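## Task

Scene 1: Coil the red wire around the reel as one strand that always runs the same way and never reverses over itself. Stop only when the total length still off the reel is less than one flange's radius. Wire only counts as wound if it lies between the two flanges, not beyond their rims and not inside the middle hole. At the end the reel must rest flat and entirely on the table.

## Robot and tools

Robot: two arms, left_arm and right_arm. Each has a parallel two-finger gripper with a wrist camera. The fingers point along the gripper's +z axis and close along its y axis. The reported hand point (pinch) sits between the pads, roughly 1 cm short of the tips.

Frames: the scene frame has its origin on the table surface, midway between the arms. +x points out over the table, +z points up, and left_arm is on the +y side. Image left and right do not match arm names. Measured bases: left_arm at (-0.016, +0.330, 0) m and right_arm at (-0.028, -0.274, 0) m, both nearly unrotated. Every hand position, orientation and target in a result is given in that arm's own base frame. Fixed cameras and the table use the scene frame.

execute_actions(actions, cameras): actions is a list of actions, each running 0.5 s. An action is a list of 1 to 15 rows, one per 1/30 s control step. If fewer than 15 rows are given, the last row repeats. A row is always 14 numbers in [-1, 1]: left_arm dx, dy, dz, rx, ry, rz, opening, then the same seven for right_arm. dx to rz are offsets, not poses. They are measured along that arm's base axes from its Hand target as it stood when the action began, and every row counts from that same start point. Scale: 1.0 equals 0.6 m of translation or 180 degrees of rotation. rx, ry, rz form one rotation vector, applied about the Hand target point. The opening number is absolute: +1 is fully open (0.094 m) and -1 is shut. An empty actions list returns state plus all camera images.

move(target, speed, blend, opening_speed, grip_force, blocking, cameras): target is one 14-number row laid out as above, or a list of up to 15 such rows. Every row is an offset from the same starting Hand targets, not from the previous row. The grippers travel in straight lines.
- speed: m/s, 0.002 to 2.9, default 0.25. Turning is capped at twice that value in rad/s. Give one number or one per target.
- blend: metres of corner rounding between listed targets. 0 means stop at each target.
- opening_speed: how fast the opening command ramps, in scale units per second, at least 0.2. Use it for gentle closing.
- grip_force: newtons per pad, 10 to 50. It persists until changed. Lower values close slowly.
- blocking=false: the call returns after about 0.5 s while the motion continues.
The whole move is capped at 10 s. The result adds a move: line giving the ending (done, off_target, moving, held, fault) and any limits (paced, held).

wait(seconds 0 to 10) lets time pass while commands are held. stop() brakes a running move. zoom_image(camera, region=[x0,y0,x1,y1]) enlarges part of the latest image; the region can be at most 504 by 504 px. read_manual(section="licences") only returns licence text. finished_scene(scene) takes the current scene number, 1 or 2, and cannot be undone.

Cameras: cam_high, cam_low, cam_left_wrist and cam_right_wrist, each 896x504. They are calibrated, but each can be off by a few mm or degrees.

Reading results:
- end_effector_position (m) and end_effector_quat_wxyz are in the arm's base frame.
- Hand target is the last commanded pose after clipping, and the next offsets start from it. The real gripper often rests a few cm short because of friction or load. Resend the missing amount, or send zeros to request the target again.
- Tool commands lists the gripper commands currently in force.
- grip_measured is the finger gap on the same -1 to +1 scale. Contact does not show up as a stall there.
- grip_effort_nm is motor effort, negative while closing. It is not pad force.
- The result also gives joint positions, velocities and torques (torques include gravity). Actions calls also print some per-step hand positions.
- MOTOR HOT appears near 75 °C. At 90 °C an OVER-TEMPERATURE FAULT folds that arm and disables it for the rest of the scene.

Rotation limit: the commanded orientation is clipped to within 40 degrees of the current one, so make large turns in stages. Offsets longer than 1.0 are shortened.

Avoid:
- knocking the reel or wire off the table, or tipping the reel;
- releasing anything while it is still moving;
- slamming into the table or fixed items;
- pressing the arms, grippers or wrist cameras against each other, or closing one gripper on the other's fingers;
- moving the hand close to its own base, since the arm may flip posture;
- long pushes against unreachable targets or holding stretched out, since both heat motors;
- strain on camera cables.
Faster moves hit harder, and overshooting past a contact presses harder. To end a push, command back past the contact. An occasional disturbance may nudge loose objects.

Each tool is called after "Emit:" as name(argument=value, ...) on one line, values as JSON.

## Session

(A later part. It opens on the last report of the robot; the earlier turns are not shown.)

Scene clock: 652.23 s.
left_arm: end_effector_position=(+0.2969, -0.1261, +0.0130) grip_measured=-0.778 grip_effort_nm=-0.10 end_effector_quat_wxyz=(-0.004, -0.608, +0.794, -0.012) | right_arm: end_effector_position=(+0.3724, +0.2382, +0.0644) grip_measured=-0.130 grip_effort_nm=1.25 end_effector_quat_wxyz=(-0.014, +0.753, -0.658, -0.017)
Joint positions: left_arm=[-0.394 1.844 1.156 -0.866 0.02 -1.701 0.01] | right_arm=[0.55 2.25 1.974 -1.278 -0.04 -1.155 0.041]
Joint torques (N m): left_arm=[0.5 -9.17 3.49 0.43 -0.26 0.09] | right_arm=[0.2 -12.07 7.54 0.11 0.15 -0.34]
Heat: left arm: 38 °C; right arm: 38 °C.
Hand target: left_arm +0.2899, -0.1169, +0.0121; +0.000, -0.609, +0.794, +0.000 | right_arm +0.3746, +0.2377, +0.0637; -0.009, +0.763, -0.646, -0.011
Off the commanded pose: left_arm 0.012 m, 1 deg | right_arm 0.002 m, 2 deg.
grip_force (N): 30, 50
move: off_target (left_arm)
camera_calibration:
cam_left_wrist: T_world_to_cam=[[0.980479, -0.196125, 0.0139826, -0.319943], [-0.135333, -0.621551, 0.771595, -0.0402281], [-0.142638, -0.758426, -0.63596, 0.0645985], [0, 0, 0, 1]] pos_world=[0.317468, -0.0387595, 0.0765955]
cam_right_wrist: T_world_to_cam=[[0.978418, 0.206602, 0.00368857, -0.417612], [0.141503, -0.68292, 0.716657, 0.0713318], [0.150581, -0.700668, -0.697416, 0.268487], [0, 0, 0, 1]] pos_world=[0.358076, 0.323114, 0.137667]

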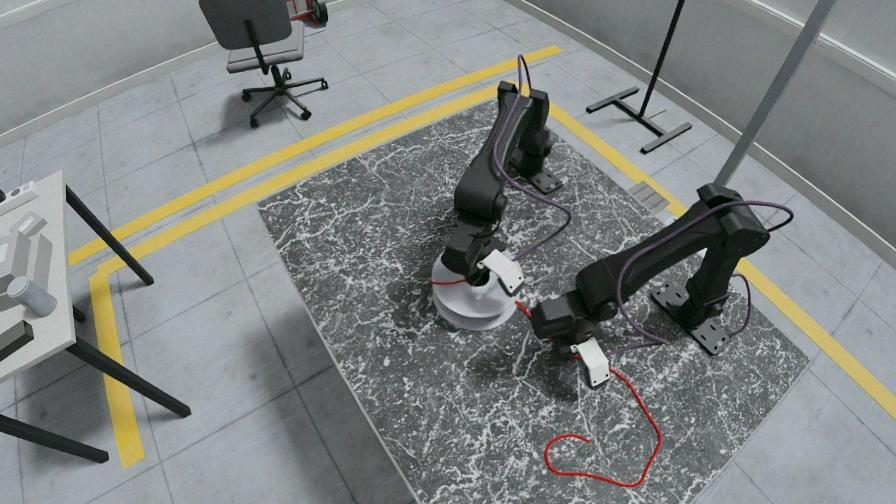

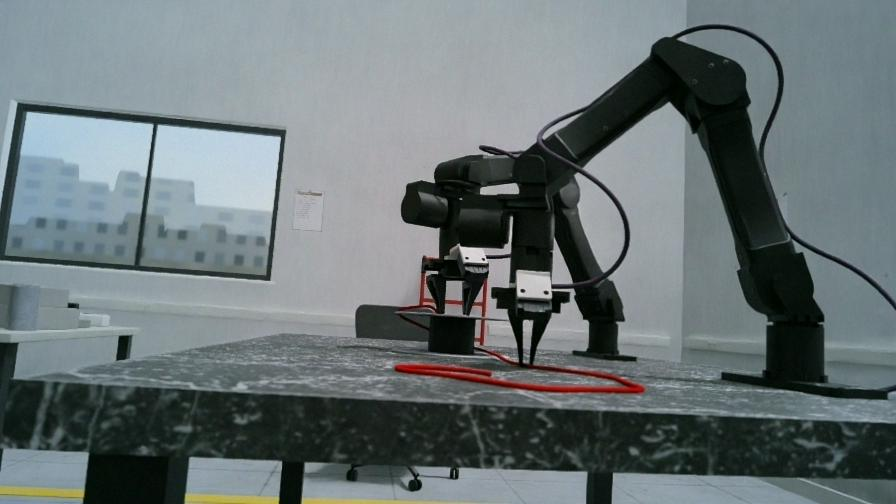

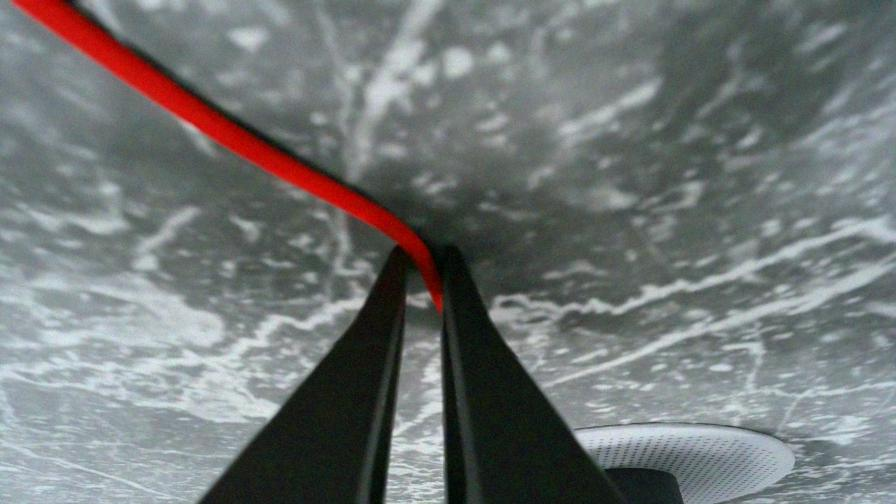

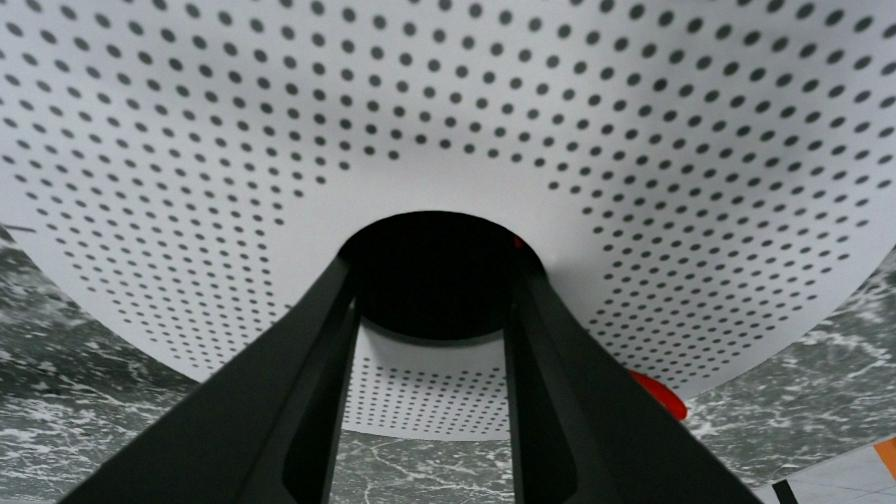

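Emit:
move(target=[0, 0, 0, 0, 0, 0.0, -0.78, 0, 0, 0, 0, 0, 0.25, -0.1], speed=0.15, cameras=["all"])

Emit:
zoom_image(camera="cam_low", region=[380, 280, 620, 400])

Emit:
zoom_image(camera="cam_high", region=[420, 200, 640, 350])

Scene clock: 665.87 s.
left_arm: end_effector_position=(+0.2969, -0.1261, +0.0130) grip_measured=-0.778 grip_effort_nm=-0.10 end_effector_quat_wxyz=(-0.004, -0.608, +0.794, -0.012) | right_arm: end_effector_position=(+0.3674, +0.2359, +0.0655) grip_measured=-0.129 grip_effort_nm=1.25 end_effector_quat_wxyz=(-0.004, +0.948, -0.316, -0.019)
Joint positions: left_arm=[-0.394 1.844 1.156 -0.866 0.02 -1.701 0.01] | right_arm=[0.554 2.265 2.002 -1.326 -0.035 -1.944 0.041]
Joint torques (N m): left_arm=[0.49 -9.17 3.52 0.42 -0.25 0.09] | right_arm=[-0.25 -11.14 8.64 0.18 0.1 -0.27]
Heat: left arm: 38 °C; right arm: 38 °C.
Hand target: left_arm +0.2899, -0.1169, +0.0121; +0.000, -0.609, +0.794, +0.000 | right_arm +0.3747, +0.2377, +0.0637; -0.004, +0.952, -0.305, -0.013
Off the commanded pose: left_arm 0.012 m, 2 deg | right_arm 0.008 m, 2 deg.
grip_force (N): 30, 50
move: off_target (left_arm)
camera_calibration:
cam_left_wrist: T_world_to_cam=[[0.980479, -0.196125, 0.0139826, -0.319943], [-0.135333, -0.621551, 0.771595, -0.0402281], [-0.142638, -0.758426, -0.63596, 0.0645985], [0, 0, 0, 1]] pos_world=[0.317468, -0.0387595, 0.0765955]
cam_right_wrist: T_world_to_cam=[[0.5404, 0.841408, 0.00068408, -0.400885], [0.583786, -0.375526, 0.719843, -0.165532], [0.605939, -0.388604, -0.694136, 0.0272823], [0, 0, 0, 1]] pos_world=[0.296743, 0.285748, 0.138369]

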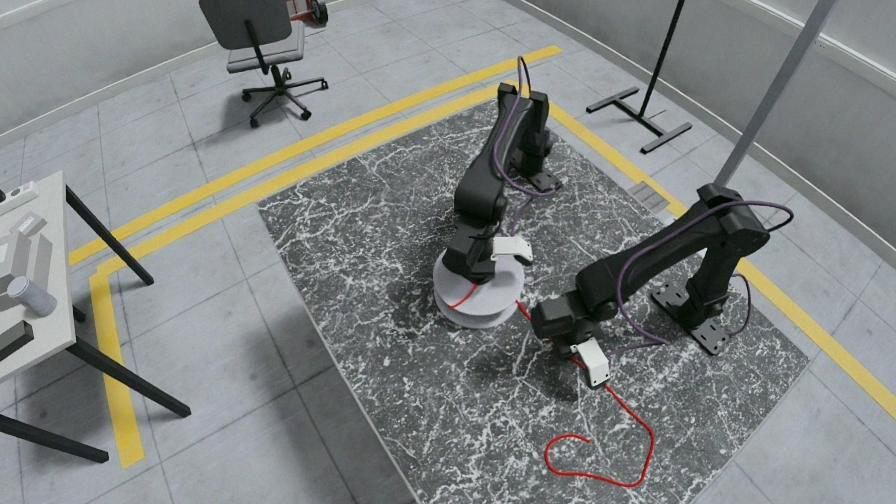

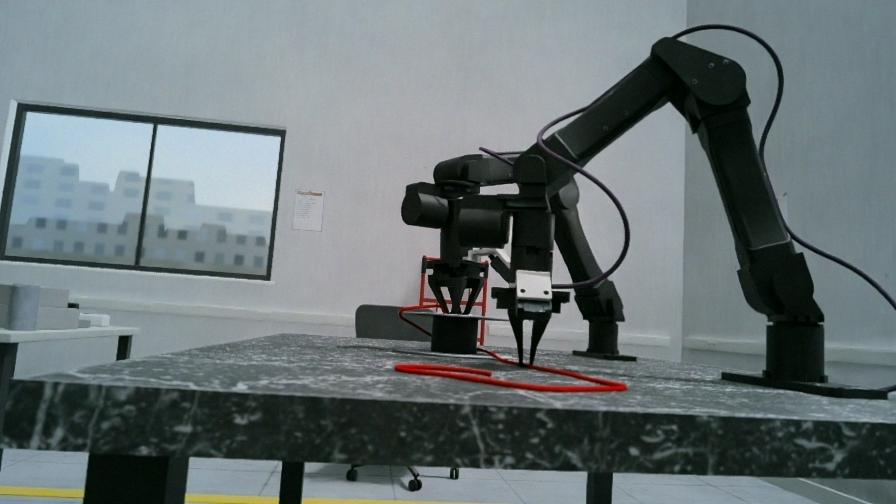

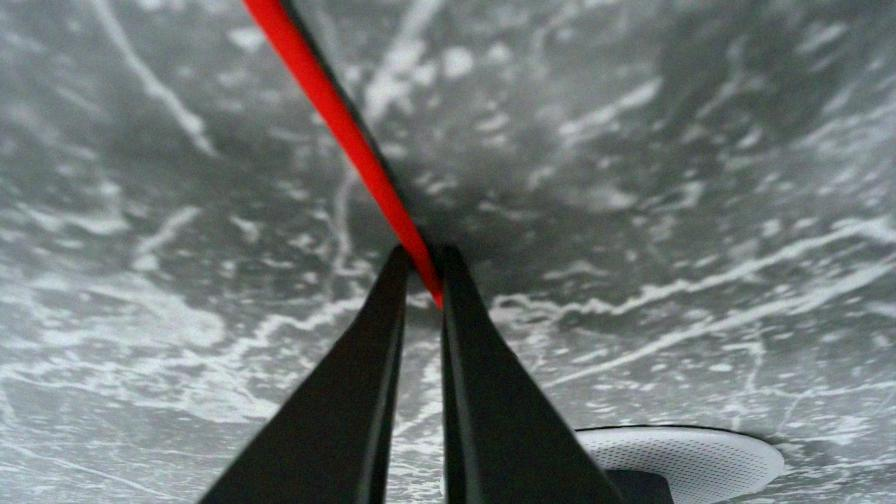

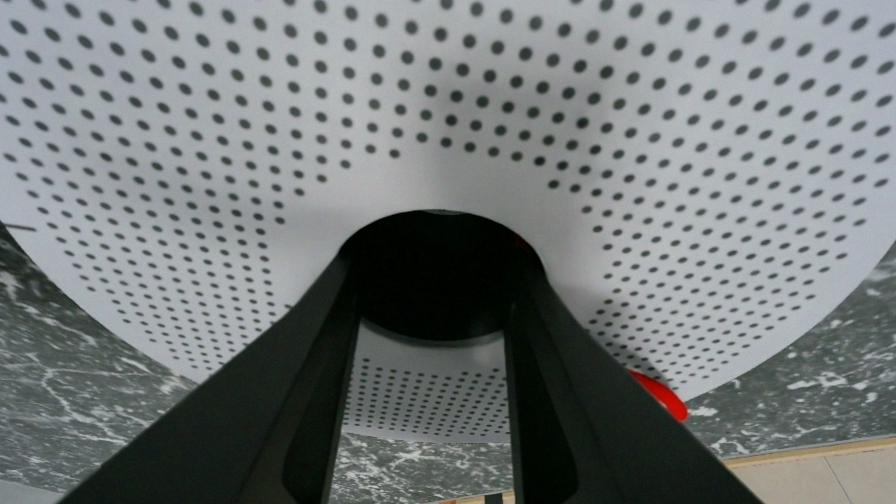

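Scaled by 2.100 from the camera's 896x504 image, which has a finer 1280x720 frame.

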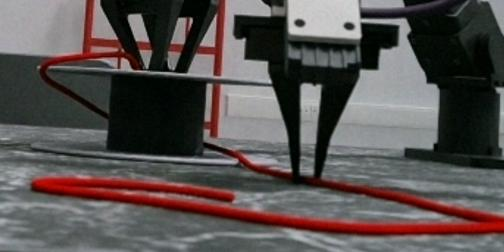

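Scaled by 2.291 from the camera's 896x504 image, which has a finer 1280x720 frame.

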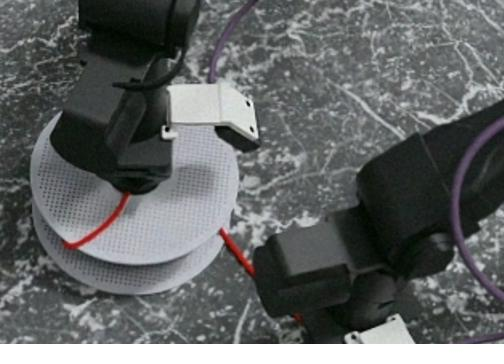

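Emit:
move(target=[[0, 0, 0, 0, 0, 0.0, -1, -0.01, -0.002, 0.002, 0, 0, 0, -0.9], [0, 0, 0, 0, 0, 0.0, -1, -0.01, -0.002, 0.002, 0, 0, -0.5, -0.9], [0, 0, 0, 0, 0, 0.0, -1, -0.01, -0.002, 0.002, 0, 0, -0.994, -0.9]], speed=0.3, cameras=["all"])

Emit:
zoom_image(camera="cam_low", region=[380, 280, 620, 400])

Emit:
zoom_image(camera="cam_high", region=[420, 200, 640, 350])

Scene clock: 686.53 s.
left_arm: end_effector_position=(+0.2969, -0.1261, +0.0130) grip_measured=-0.917 grip_effort_nm=-0.64 end_effector_quat_wxyz=(-0.004, -0.608, +0.794, -0.012) | right_arm: end_effector_position=(+0.3660, +0.2351, +0.0515) grip_measured=-0.898 grip_effort_nm=-0.14 end_effector_quat_wxyz=(-0.003, +0.294, +0.956, -0.011)
Joint positions: left_arm=[-0.394 1.844 1.156 -0.866 0.02 -1.701 0.004] | right_arm=[0.573 2.265 1.947 -1.274 0.009 1.169 0.005]
Joint torques (N m): left_arm=[0.51 -9.13 3.52 0.43 -0.25 0.09] | right_arm=[0.44 -16.08 6.45 0.1 0.16 0.16]
Heat: left arm: 37 °C; right arm: 38 °C.
Hand target: left_arm +0.2899, -0.1169, +0.0121; +0.000, -0.609, +0.794, +0.000 | right_arm +0.3686, +0.2364, +0.0649; +0.013, +0.296, +0.955, -0.004
Off the commanded pose: left_arm 0.012 m, 2 deg | right_arm 0.014 m, 2 deg.
grip_force (N): 30, 50
move: off_target (left_arm, right_arm)
camera_calibration:
cam_left_wrist: T_world_to_cam=[[0.980479, -0.196125, 0.0139826, -0.319943], [-0.135333, -0.621551, 0.771595, -0.0402281], [-0.142638, -0.758426, -0.63596, 0.0645985], [0, 0, 0, 1]] pos_world=[0.317468, -0.0387595, 0.0765955]
cam_right_wrist: T_world_to_cam=[[-0.499648, -0.865893, 0.0241053, 0.381294], [-0.566929, 0.347923, 0.746687, 0.0947446], [-0.654938, 0.359415, -0.664739, 0.302165], [0, 0, 0, 1]] pos_world=[0.442126, 0.188594, 0.120925]

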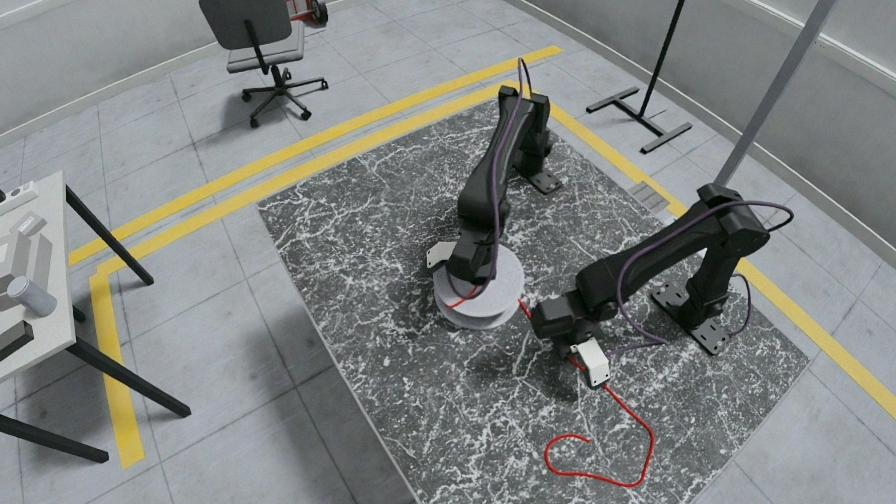

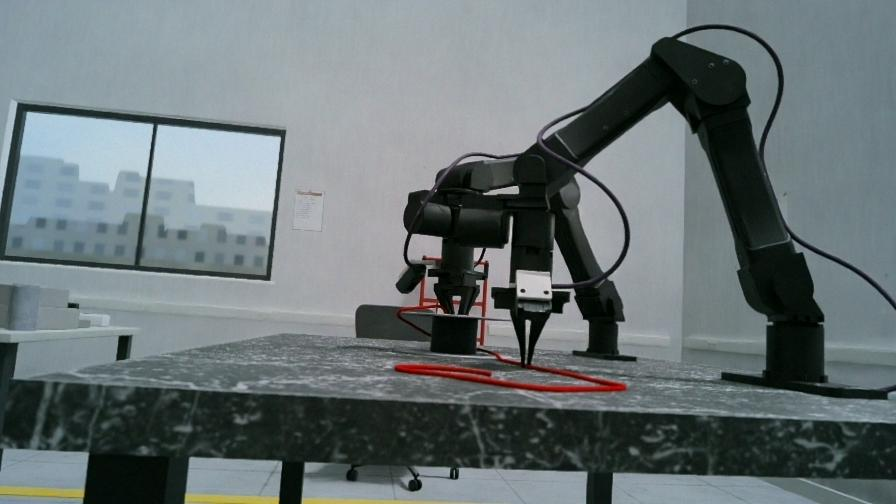

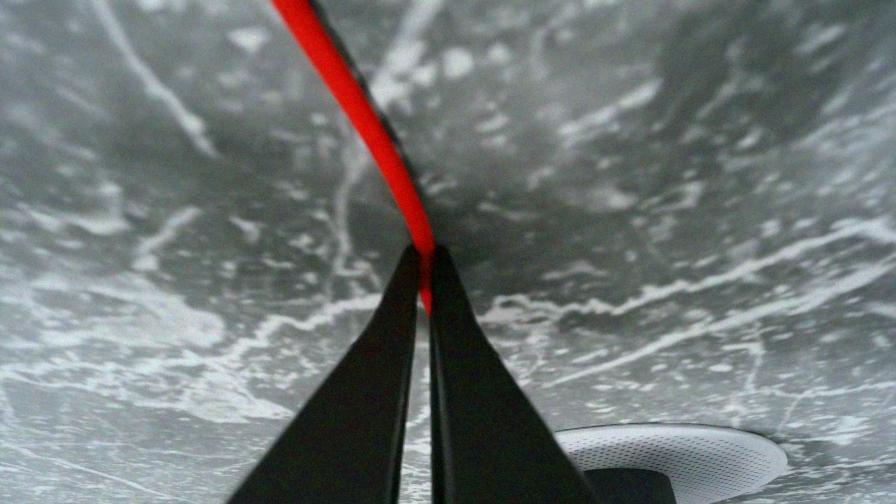

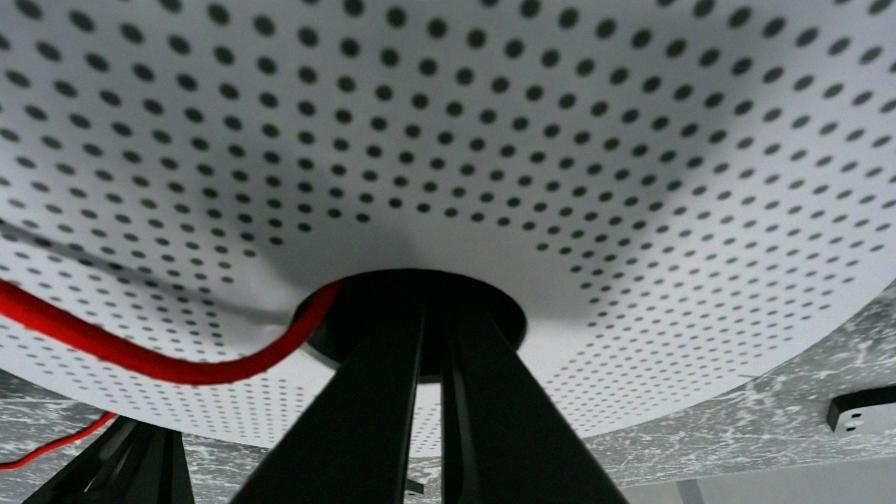

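Scaled by 2.100 from the camera's 896x504 image, which has a finer 1280x720 frame.

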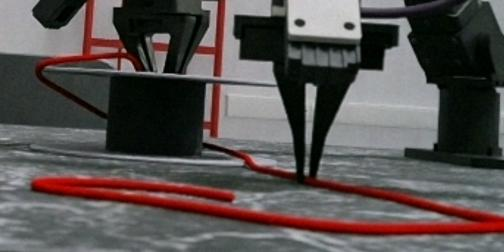

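Scaled by 2.291 from the camera's 896x504 image, which has a finer 1280x720 frame.

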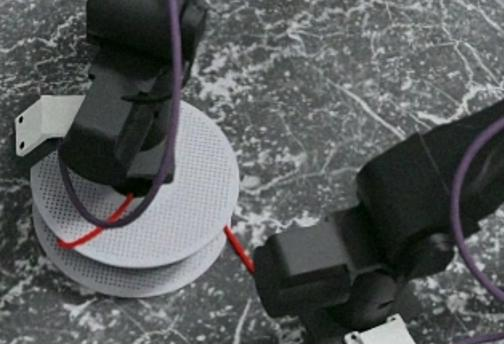

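Emit:
move(target=[0, 0, 0, 0, 0, 0.0, -1, 0, 0, 0, 0, 0, 0, -0.1], opening_speed=0.5, cameras=["cam_right_wrist", "cam_low"])

Emit:
zoom_image(camera="cam_low", region=[380, 280, 620, 400])

Scene clock: 694.63 s.
left_arm: end_effector_position=(+0.2969, -0.1261, +0.0130) grip_measured=-0.917 grip_effort_nm=-0.64 end_effector_quat_wxyz=(-0.004, -0.608, +0.794, -0.012) | right_arm: end_effector_position=(+0.3659, +0.2366, +0.0572) grip_measured=-0.218 grip_effort_nm=1.25 end_effector_quat_wxyz=(+0.001, +0.298, +0.955, -0.006)
Joint positions: left_arm=[-0.394 1.844 1.156 -0.866 0.02 -1.701 0.004] | right_arm=[0.576 2.251 1.947 -1.274 0.01 1.18 0.037]
Joint torques (N m): left_arm=[0.51 -9.16 3.51 0.43 -0.25 0.07] | right_arm=[0.23 -14.49 6.65 0.15 0.16 0]
Heat: left arm: 37 °C; right arm: 38 °C.
Hand target: left_arm +0.2899, -0.1169, +0.0121; +0.000, -0.609, +0.794, +0.000 | right_arm +0.3686, +0.2366, +0.0648; +0.013, +0.296, +0.955, -0.004
Off the commanded pose: left_arm 0.012 m, 2 deg | right_arm 0.008 m, 1 deg.
grip_force (N): 30, 50
move: off_target (left_arm)
camera_calibration:
cam_right_wrist: T_world_to_cam=[[-0.50673, -0.862016, 0.0123681, 0.384764], [-0.572817, 0.347379, 0.742434, 0.0924626], [-0.644286, 0.369129, -0.669805, 0.299514], [0, 0, 0, 1]] pos_world=[0.440909, 0.188994, 0.12721]
Images, in order (width x height): cam_low 896x504, cam_right_wrist 896x504.

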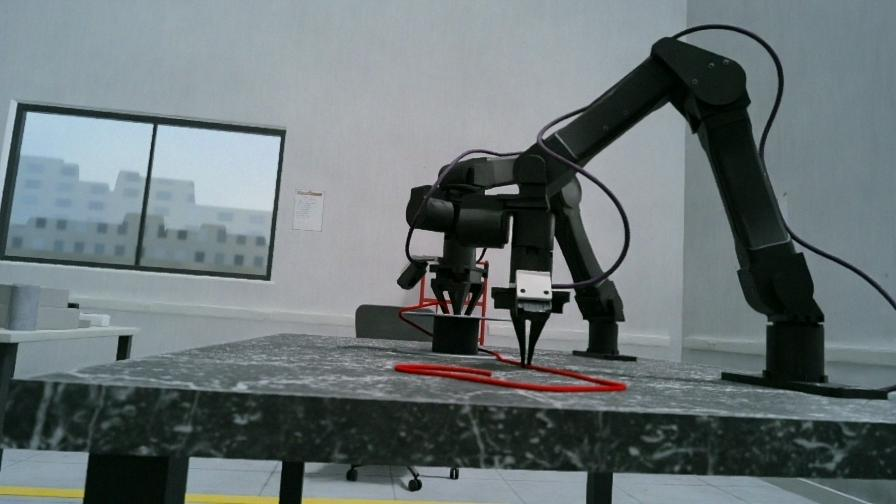

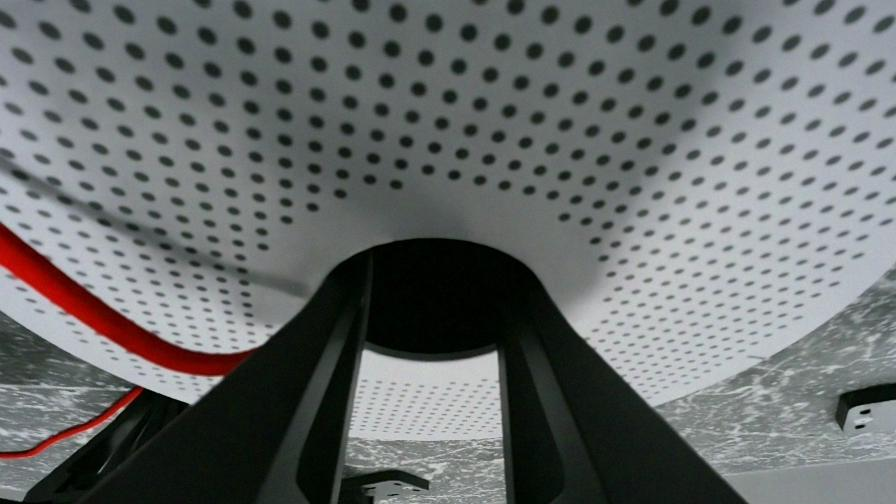

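Scaled by 2.100 from the camera's 896x504 image, which has a finer 1280x720 frame.

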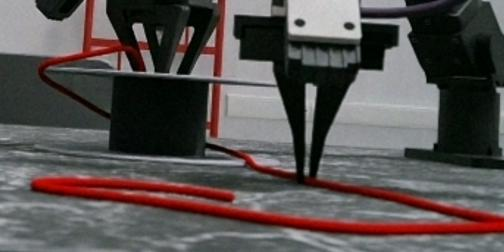

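Emit:
move(target=[[0, 0, 0, 0, 0, 0.0, -0.76, 0, 0, 0, 0, 0, 0, -0.1], [0, 0, 0, 0, 0, 0.0, -0.76, 0, 0, 0, 0, 0, 0.4, -0.1]], speed=0.2, cameras=["all"])

Emit:
zoom_image(camera="cam_low", region=[380, 280, 620, 400])

Emit:
zoom_image(camera="cam_high", region=[420, 200, 640, 350])

Scene clock: 703.93 s.
left_arm: end_effector_position=(+0.2970, -0.1261, +0.0130) grip_measured=-0.762 grip_effort_nm=0.14 end_effector_quat_wxyz=(-0.004, -0.608, +0.794, -0.012) | right_arm: end_effector_position=(+0.3679, +0.2339, +0.0585) grip_measured=-0.209 grip_effort_nm=1.25 end_effector_quat_wxyz=(+0.001, -0.316, +0.949, -0.014)
Joint positions: left_arm=[-0.394 1.844 1.156 -0.866 0.02 -1.7 0.011] | right_arm=[0.575 2.248 1.947 -1.274 0.027 -0.068 0.037]
Joint torques (N m): left_arm=[0.49 -9.17 3.49 0.42 -0.26 0.09] | right_arm=[-0.73 -16.03 4.55 0.49 -0.28 -0.23]
Heat: left arm: 37 °C; right arm: 38 °C.
Hand target: left_arm +0.2900, -0.1170, +0.0121; +0.000, -0.609, +0.794, +0.000 | right_arm +0.3686, +0.2366, +0.0649; +0.013, -0.322, +0.947, +0.004
Off the commanded pose: left_arm 0.012 m, 2 deg | right_arm 0.007 m, 3 deg.
grip_force (N): 30, 50
move: off_target (left_arm, right_arm)
camera_calibration:
cam_left_wrist: T_world_to_cam=[[0.980396, -0.196514, 0.0143405, -0.320057], [-0.13583, -0.621333, 0.771683, -0.0400548], [-0.142736, -0.758503, -0.635845, 0.0646323], [0, 0, 0, 1]] pos_world=[0.317567, -0.0387593, 0.0765955]
cam_right_wrist: T_world_to_cam=[[0.656207, -0.754071, 0.0277387, -0.0704889], [-0.511379, -0.417378, 0.751191, 0.249322], [-0.554874, -0.507121, -0.659502, 0.474096], [0, 0, 0, 1]] pos_world=[0.436817, 0.291332, 0.127334]

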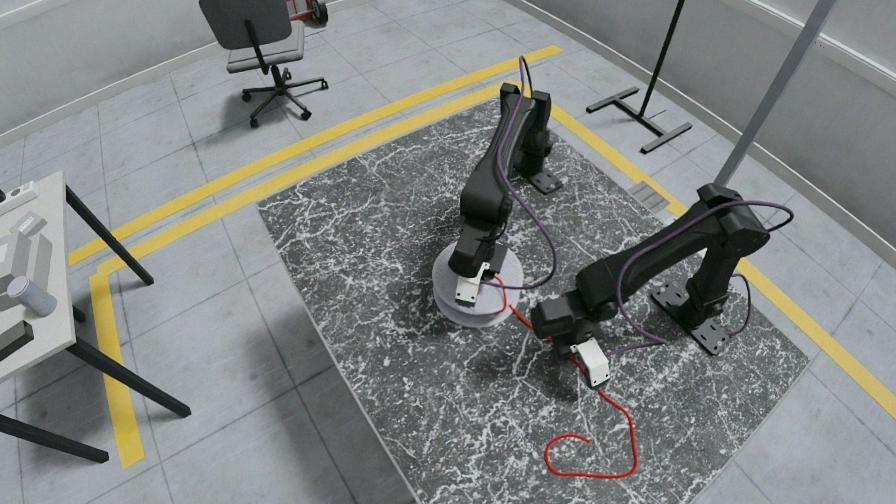

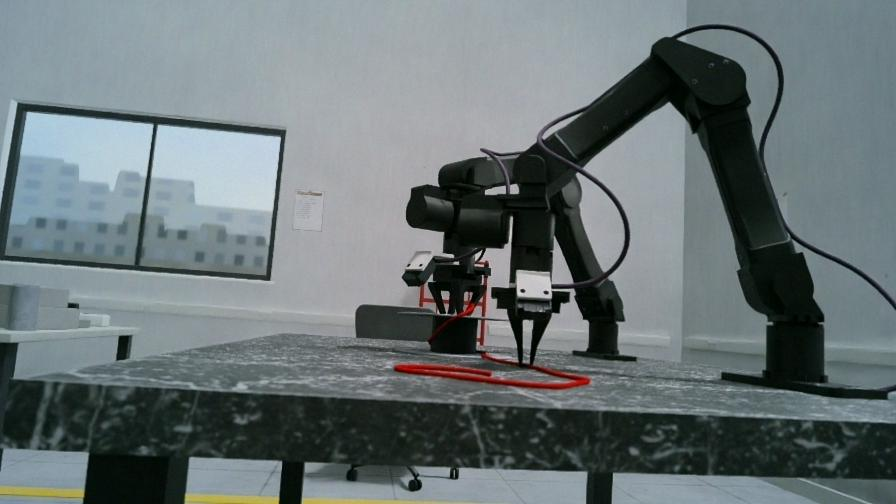

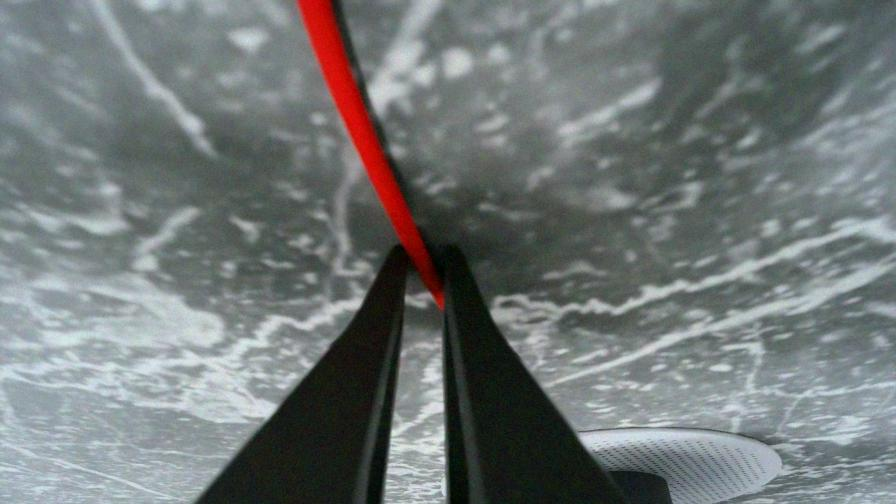

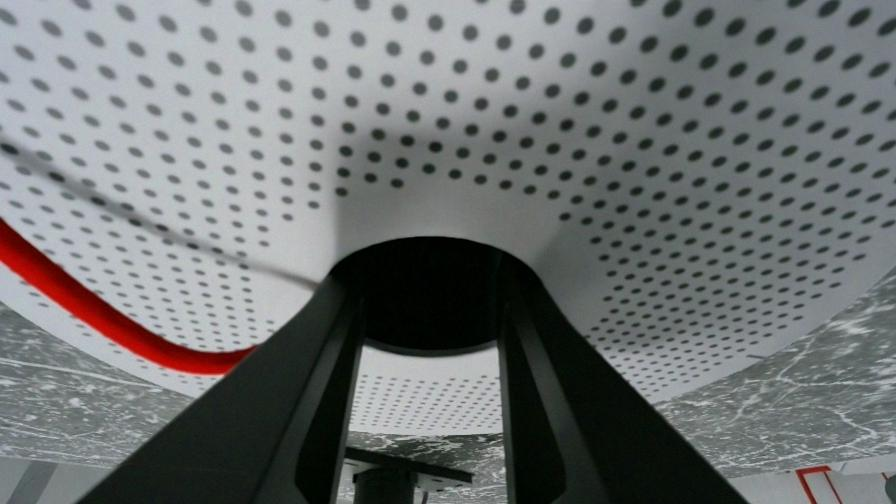

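Scaled by 2.100 from the camera's 896x504 image, which has a finer 1280x720 frame.

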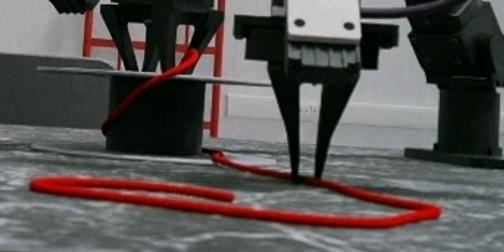

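Scaled by 2.291 from the camera's 896x504 image, which has a finer 1280x720 frame.

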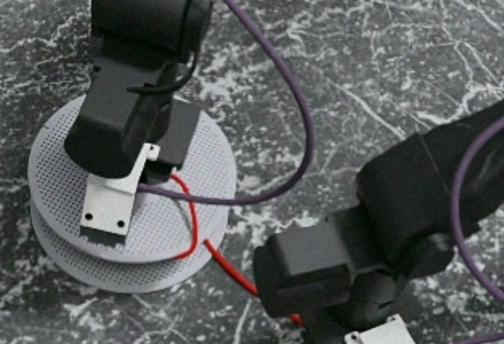

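Emit:
move(target=[0, 0, 0, 0, 0, 0.0, -0.76, 0, 0, 0, 0, 0, 0.35, -0.1], speed=0.2, cameras=["all"])

Emit:
zoom_image(camera="cam_low", region=[380, 280, 620, 400])

Emit:
zoom_image(camera="cam_high", region=[420, 200, 640, 350])

Scene clock: 716.47 s.
left_arm: end_effector_position=(+0.2970, -0.1261, +0.0130) grip_measured=-0.762 grip_effort_nm=0.14 end_effector_quat_wxyz=(-0.004, -0.608, +0.794, -0.012) | right_arm: end_effector_position=(+0.3753, +0.2285, +0.0602) grip_measured=-0.181 grip_effort_nm=1.25 end_effector_quat_wxyz=(+0.000, +0.761, -0.648, +0.020)
Joint positions: left_arm=[-0.394 1.844 1.156 -0.866 0.02 -1.7 0.011] | right_arm=[0.56 2.244 1.947 -1.261 0.038 -1.17 0.038]
Joint torques (N m): left_arm=[0.47 -9.14 3.49 0.43 -0.25 0.08] | right_arm=[-0.36 -13.97 6.58 0.06 -0.61 -0.32]
Heat: left arm: 37 °C; right arm: 38 °C.
Hand target: left_arm +0.2900, -0.1170, +0.0121; +0.000, -0.609, +0.794, +0.000 | right_arm +0.3686, +0.2365, +0.0649; -0.009, +0.769, -0.639, -0.010
Off the commanded pose: left_arm 0.012 m, 2 deg | right_arm 0.012 m, 4 deg.
grip_force (N): 30, 50
move: off_target (left_arm, right_arm)
camera_calibration:
cam_left_wrist: T_world_to_cam=[[0.980396, -0.196514, 0.0143405, -0.320057], [-0.13583, -0.621333, 0.771683, -0.0400548], [-0.142736, -0.758503, -0.635845, 0.0646323], [0, 0, 0, 1]] pos_world=[0.317567, -0.0387593, 0.0765955]
cam_right_wrist: T_world_to_cam=[[0.972699, 0.230733, 0.0248896, -0.423107], [0.129582, -0.628969, 0.766555, 0.056487], [0.192524, -0.742402, -0.641696, 0.248751], [0, 0, 0, 1]] pos_world=[0.356345, 0.317826, 0.126853]

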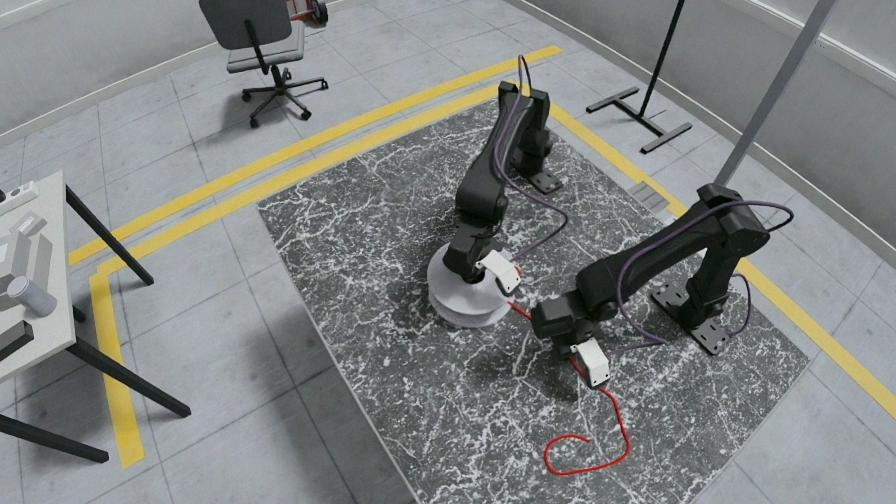

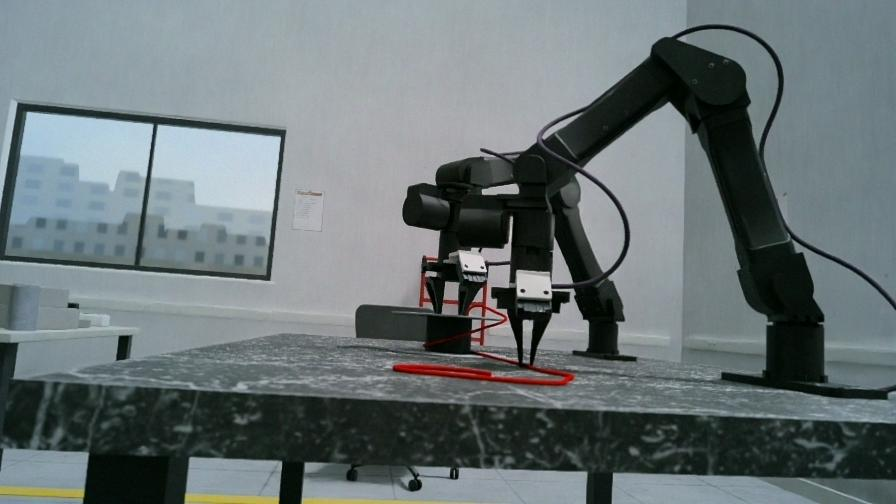

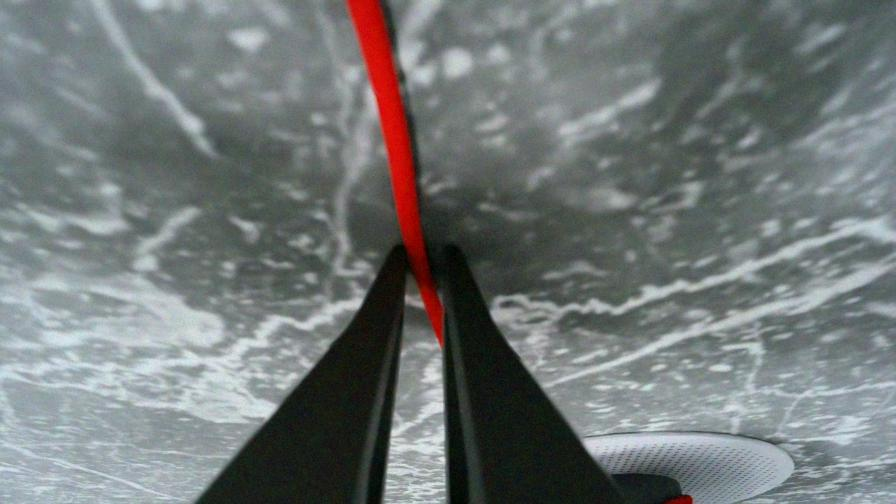

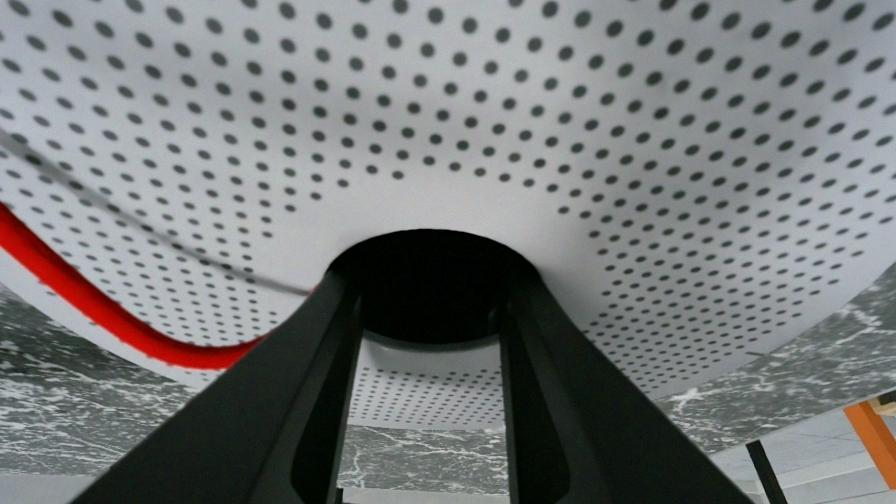

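Scaled by 2.100 from the camera's 896x504 image, which has a finer 1280x720 frame.

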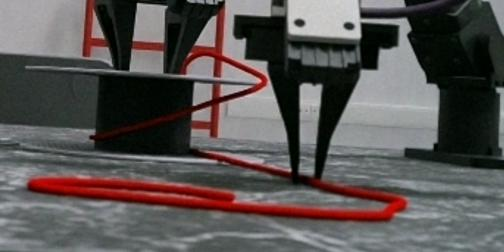

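Scaled by 2.291 from the camera's 896x504 image, which has a finer 1280x720 frame.

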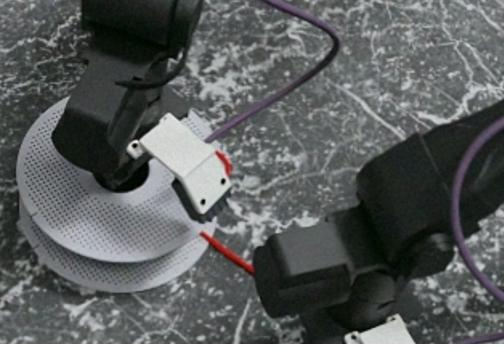

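Emit:
move(target=[0, 0, 0, 0, 0, 0.0, -0.76, 0.005, -0.006, 0, 0, 0, 0.25, -0.1], speed=0.2, cameras=["cam_right_wrist", "cam_low"])

Emit:
zoom_image(camera="cam_low", region=[380, 280, 620, 400])

Scene clock: 726.50 s.
left_arm: end_effector_position=(+0.2970, -0.1261, +0.0130) grip_measured=-0.762 grip_effort_nm=0.14 end_effector_quat_wxyz=(-0.004, -0.608, +0.794, -0.012) | right_arm: end_effector_position=(+0.3801, +0.2347, +0.0658) grip_measured=-0.157 grip_effort_nm=1.25 end_effector_quat_wxyz=(-0.017, +0.952, -0.304, +0.011)
Joint positions: left_arm=[-0.394 1.844 1.156 -0.866 0.02 -1.7 0.011] | right_arm=[0.549 2.244 1.969 -1.255 -0.005 -1.975 0.04]
Joint torques (N m): left_arm=[0.5 -9.14 3.51 0.42 -0.25 0.08] | right_arm=[-0.23 -11.7 8.44 -0.39 -0.22 -0.18]
Heat: left arm: 36 °C; right arm: 38 °C.
Hand target: left_arm +0.2900, -0.1170, +0.0121; +0.000, -0.609, +0.794, +0.000 | right_arm +0.3716, +0.2329, +0.0649; -0.004, +0.955, -0.296, -0.013
Off the commanded pose: left_arm 0.012 m, 2 deg | right_arm 0.009 m, 3 deg.
grip_force (N): 30, 50
move: off_target (left_arm, right_arm)
camera_calibration:
cam_right_wrist: T_world_to_cam=[[0.517308, 0.854875, 0.0397676, -0.40372], [0.544799, -0.364797, 0.755061, -0.163673], [0.659989, -0.368933, -0.654448, -0.00853972], [0, 0, 0, 1]] pos_world=[0.303653, 0.282273, 0.134049]
Images, in order (width x height): cam_low 896x504, cam_right_wrist 896x504.

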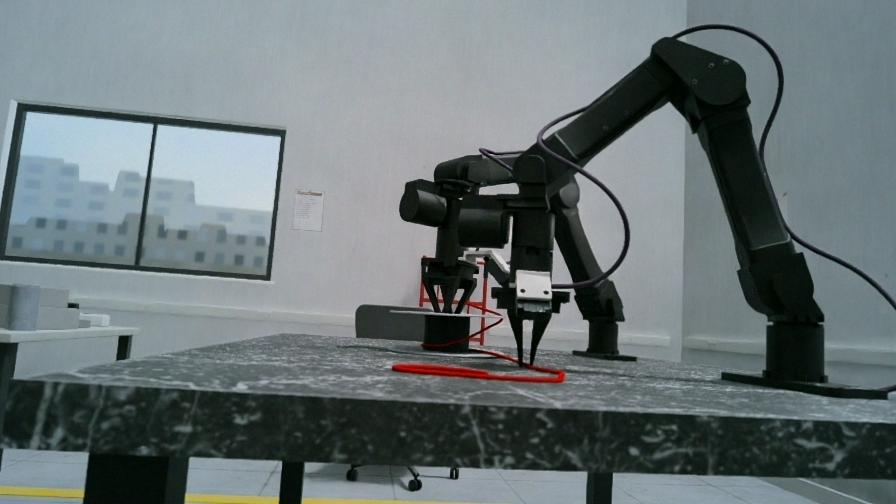

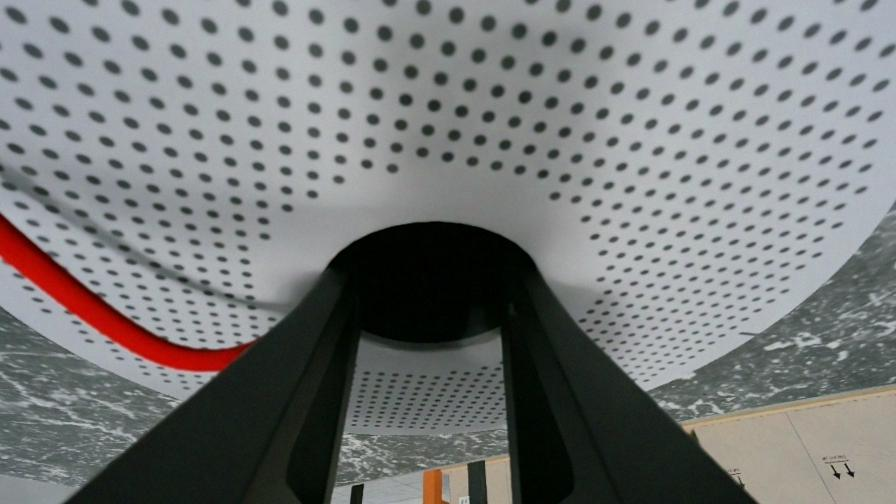

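Scaled by 2.100 from the camera's 896x504 image, which has a finer 1280x720 frame.

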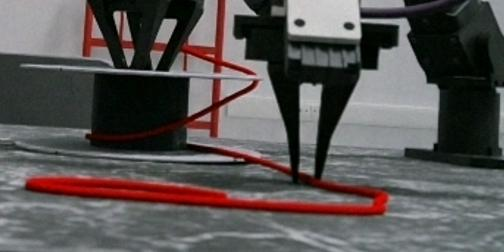

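Emit:
move(target=[[0, 0, 0, 0, 0, 0.0, -1, 0.014, 0.003, 0.0, 0, 0, 0, -0.9], [0, 0, 0, 0, 0, 0.0, -1, 0.014, 0.003, 0.0, 0, 0, -0.5, -0.9], [0, 0, 0, 0, 0, 0.0, -1, 0.014, 0.003, 0.0, 0, 0, -0.994, -0.9]], speed=0.3, cameras=["cam_right_wrist", "cam_low", "cam_high"])

Emit:
zoom_image(camera="cam_low", region=[380, 280, 620, 400])

Scene clock: 740.17 s.
left_arm: end_effector_position=(+0.2970, -0.1261, +0.0130) grip_measured=-0.918 grip_effort_nm=-0.64 end_effector_quat_wxyz=(-0.004, -0.608, +0.794, -0.012) | right_arm: end_effector_position=(+0.3791, +0.2337, +0.0622) grip_measured=-0.898 grip_effort_nm=-0.14 end_effector_quat_wxyz=(+0.005, +0.286, +0.958, -0.001)
Joint positions: left_arm=[-0.394 1.844 1.156 -0.866 0.02 -1.7 0.004] | right_arm=[0.554 2.28 2.015 -1.3 0.009 1.133 0.005]
Joint torques (N m): left_arm=[0.47 -9.14 3.51 0.43 -0.25 0.08] | right_arm=[0.75 -13.64 6.49 0.19 0.17 0.12]
Heat: left arm: 36 °C; right arm: 38 °C.
Hand target: left_arm +0.2900, -0.1170, +0.0121; +0.000, -0.609, +0.793, +0.000 | right_arm +0.3800, +0.2348, +0.0649; +0.013, +0.287, +0.958, -0.004
Off the commanded pose: left_arm 0.012 m, 2 deg | right_arm 0.003 m, 1 deg.
grip_force (N): 30, 50
move: off_target (left_arm)
camera_calibration:
cam_right_wrist: T_world_to_cam=[[-0.484676, -0.874693, 0.00109329, 0.384242], [-0.58904, 0.327316, 0.738848, 0.10842], [-0.646623, 0.357458, -0.673872, 0.316265], [0, 0, 0, 1]] pos_world=[0.454601, 0.187554, 0.132596]
Images, in order (width x height): cam_high 896x504, cam_low 896x504, cam_right_wrist 896x504.

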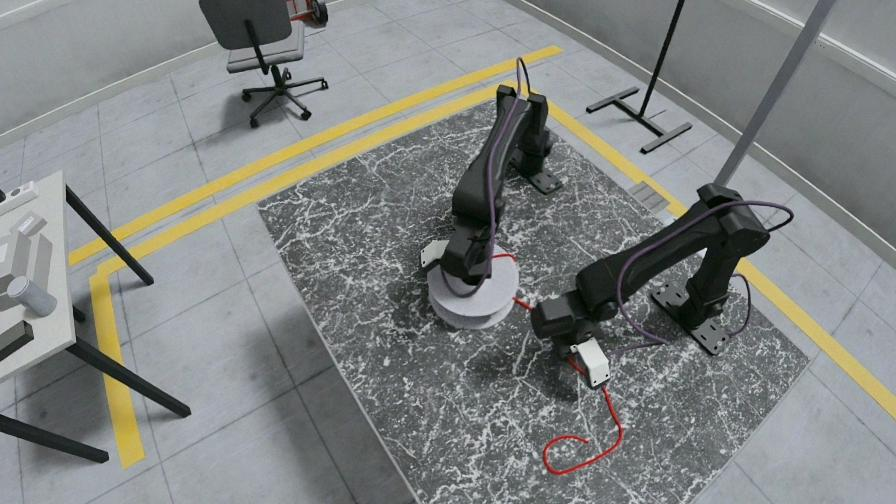

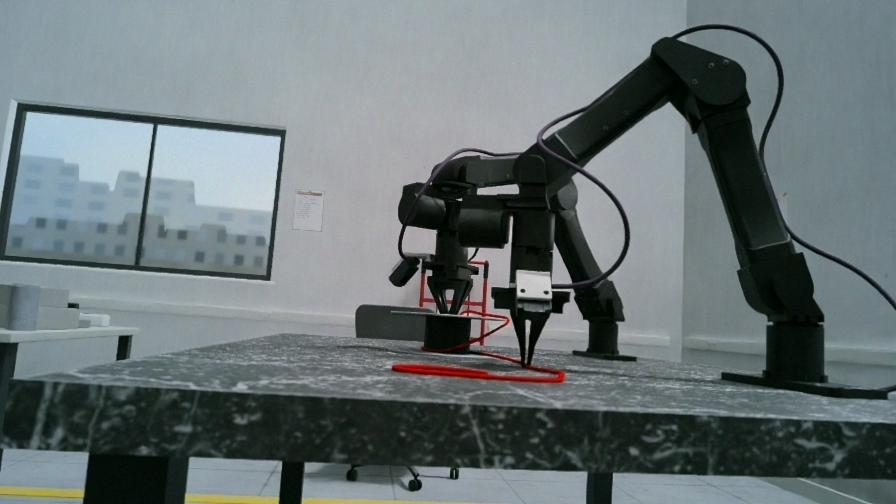

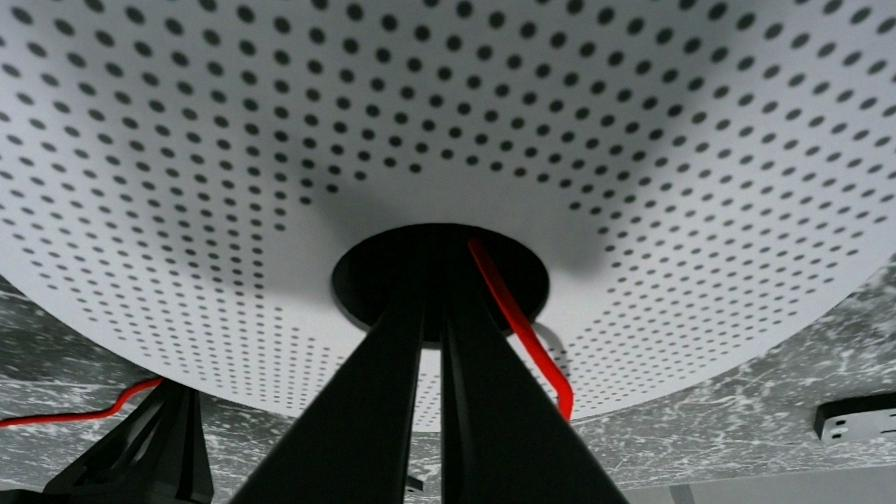

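Scaled by 2.100 from the camera's 896x504 image, which has a finer 1280x720 frame.

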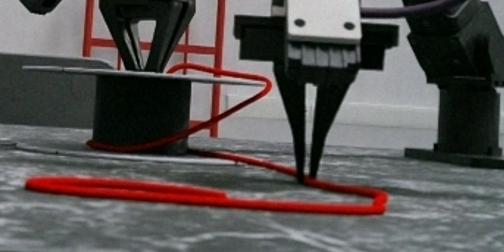

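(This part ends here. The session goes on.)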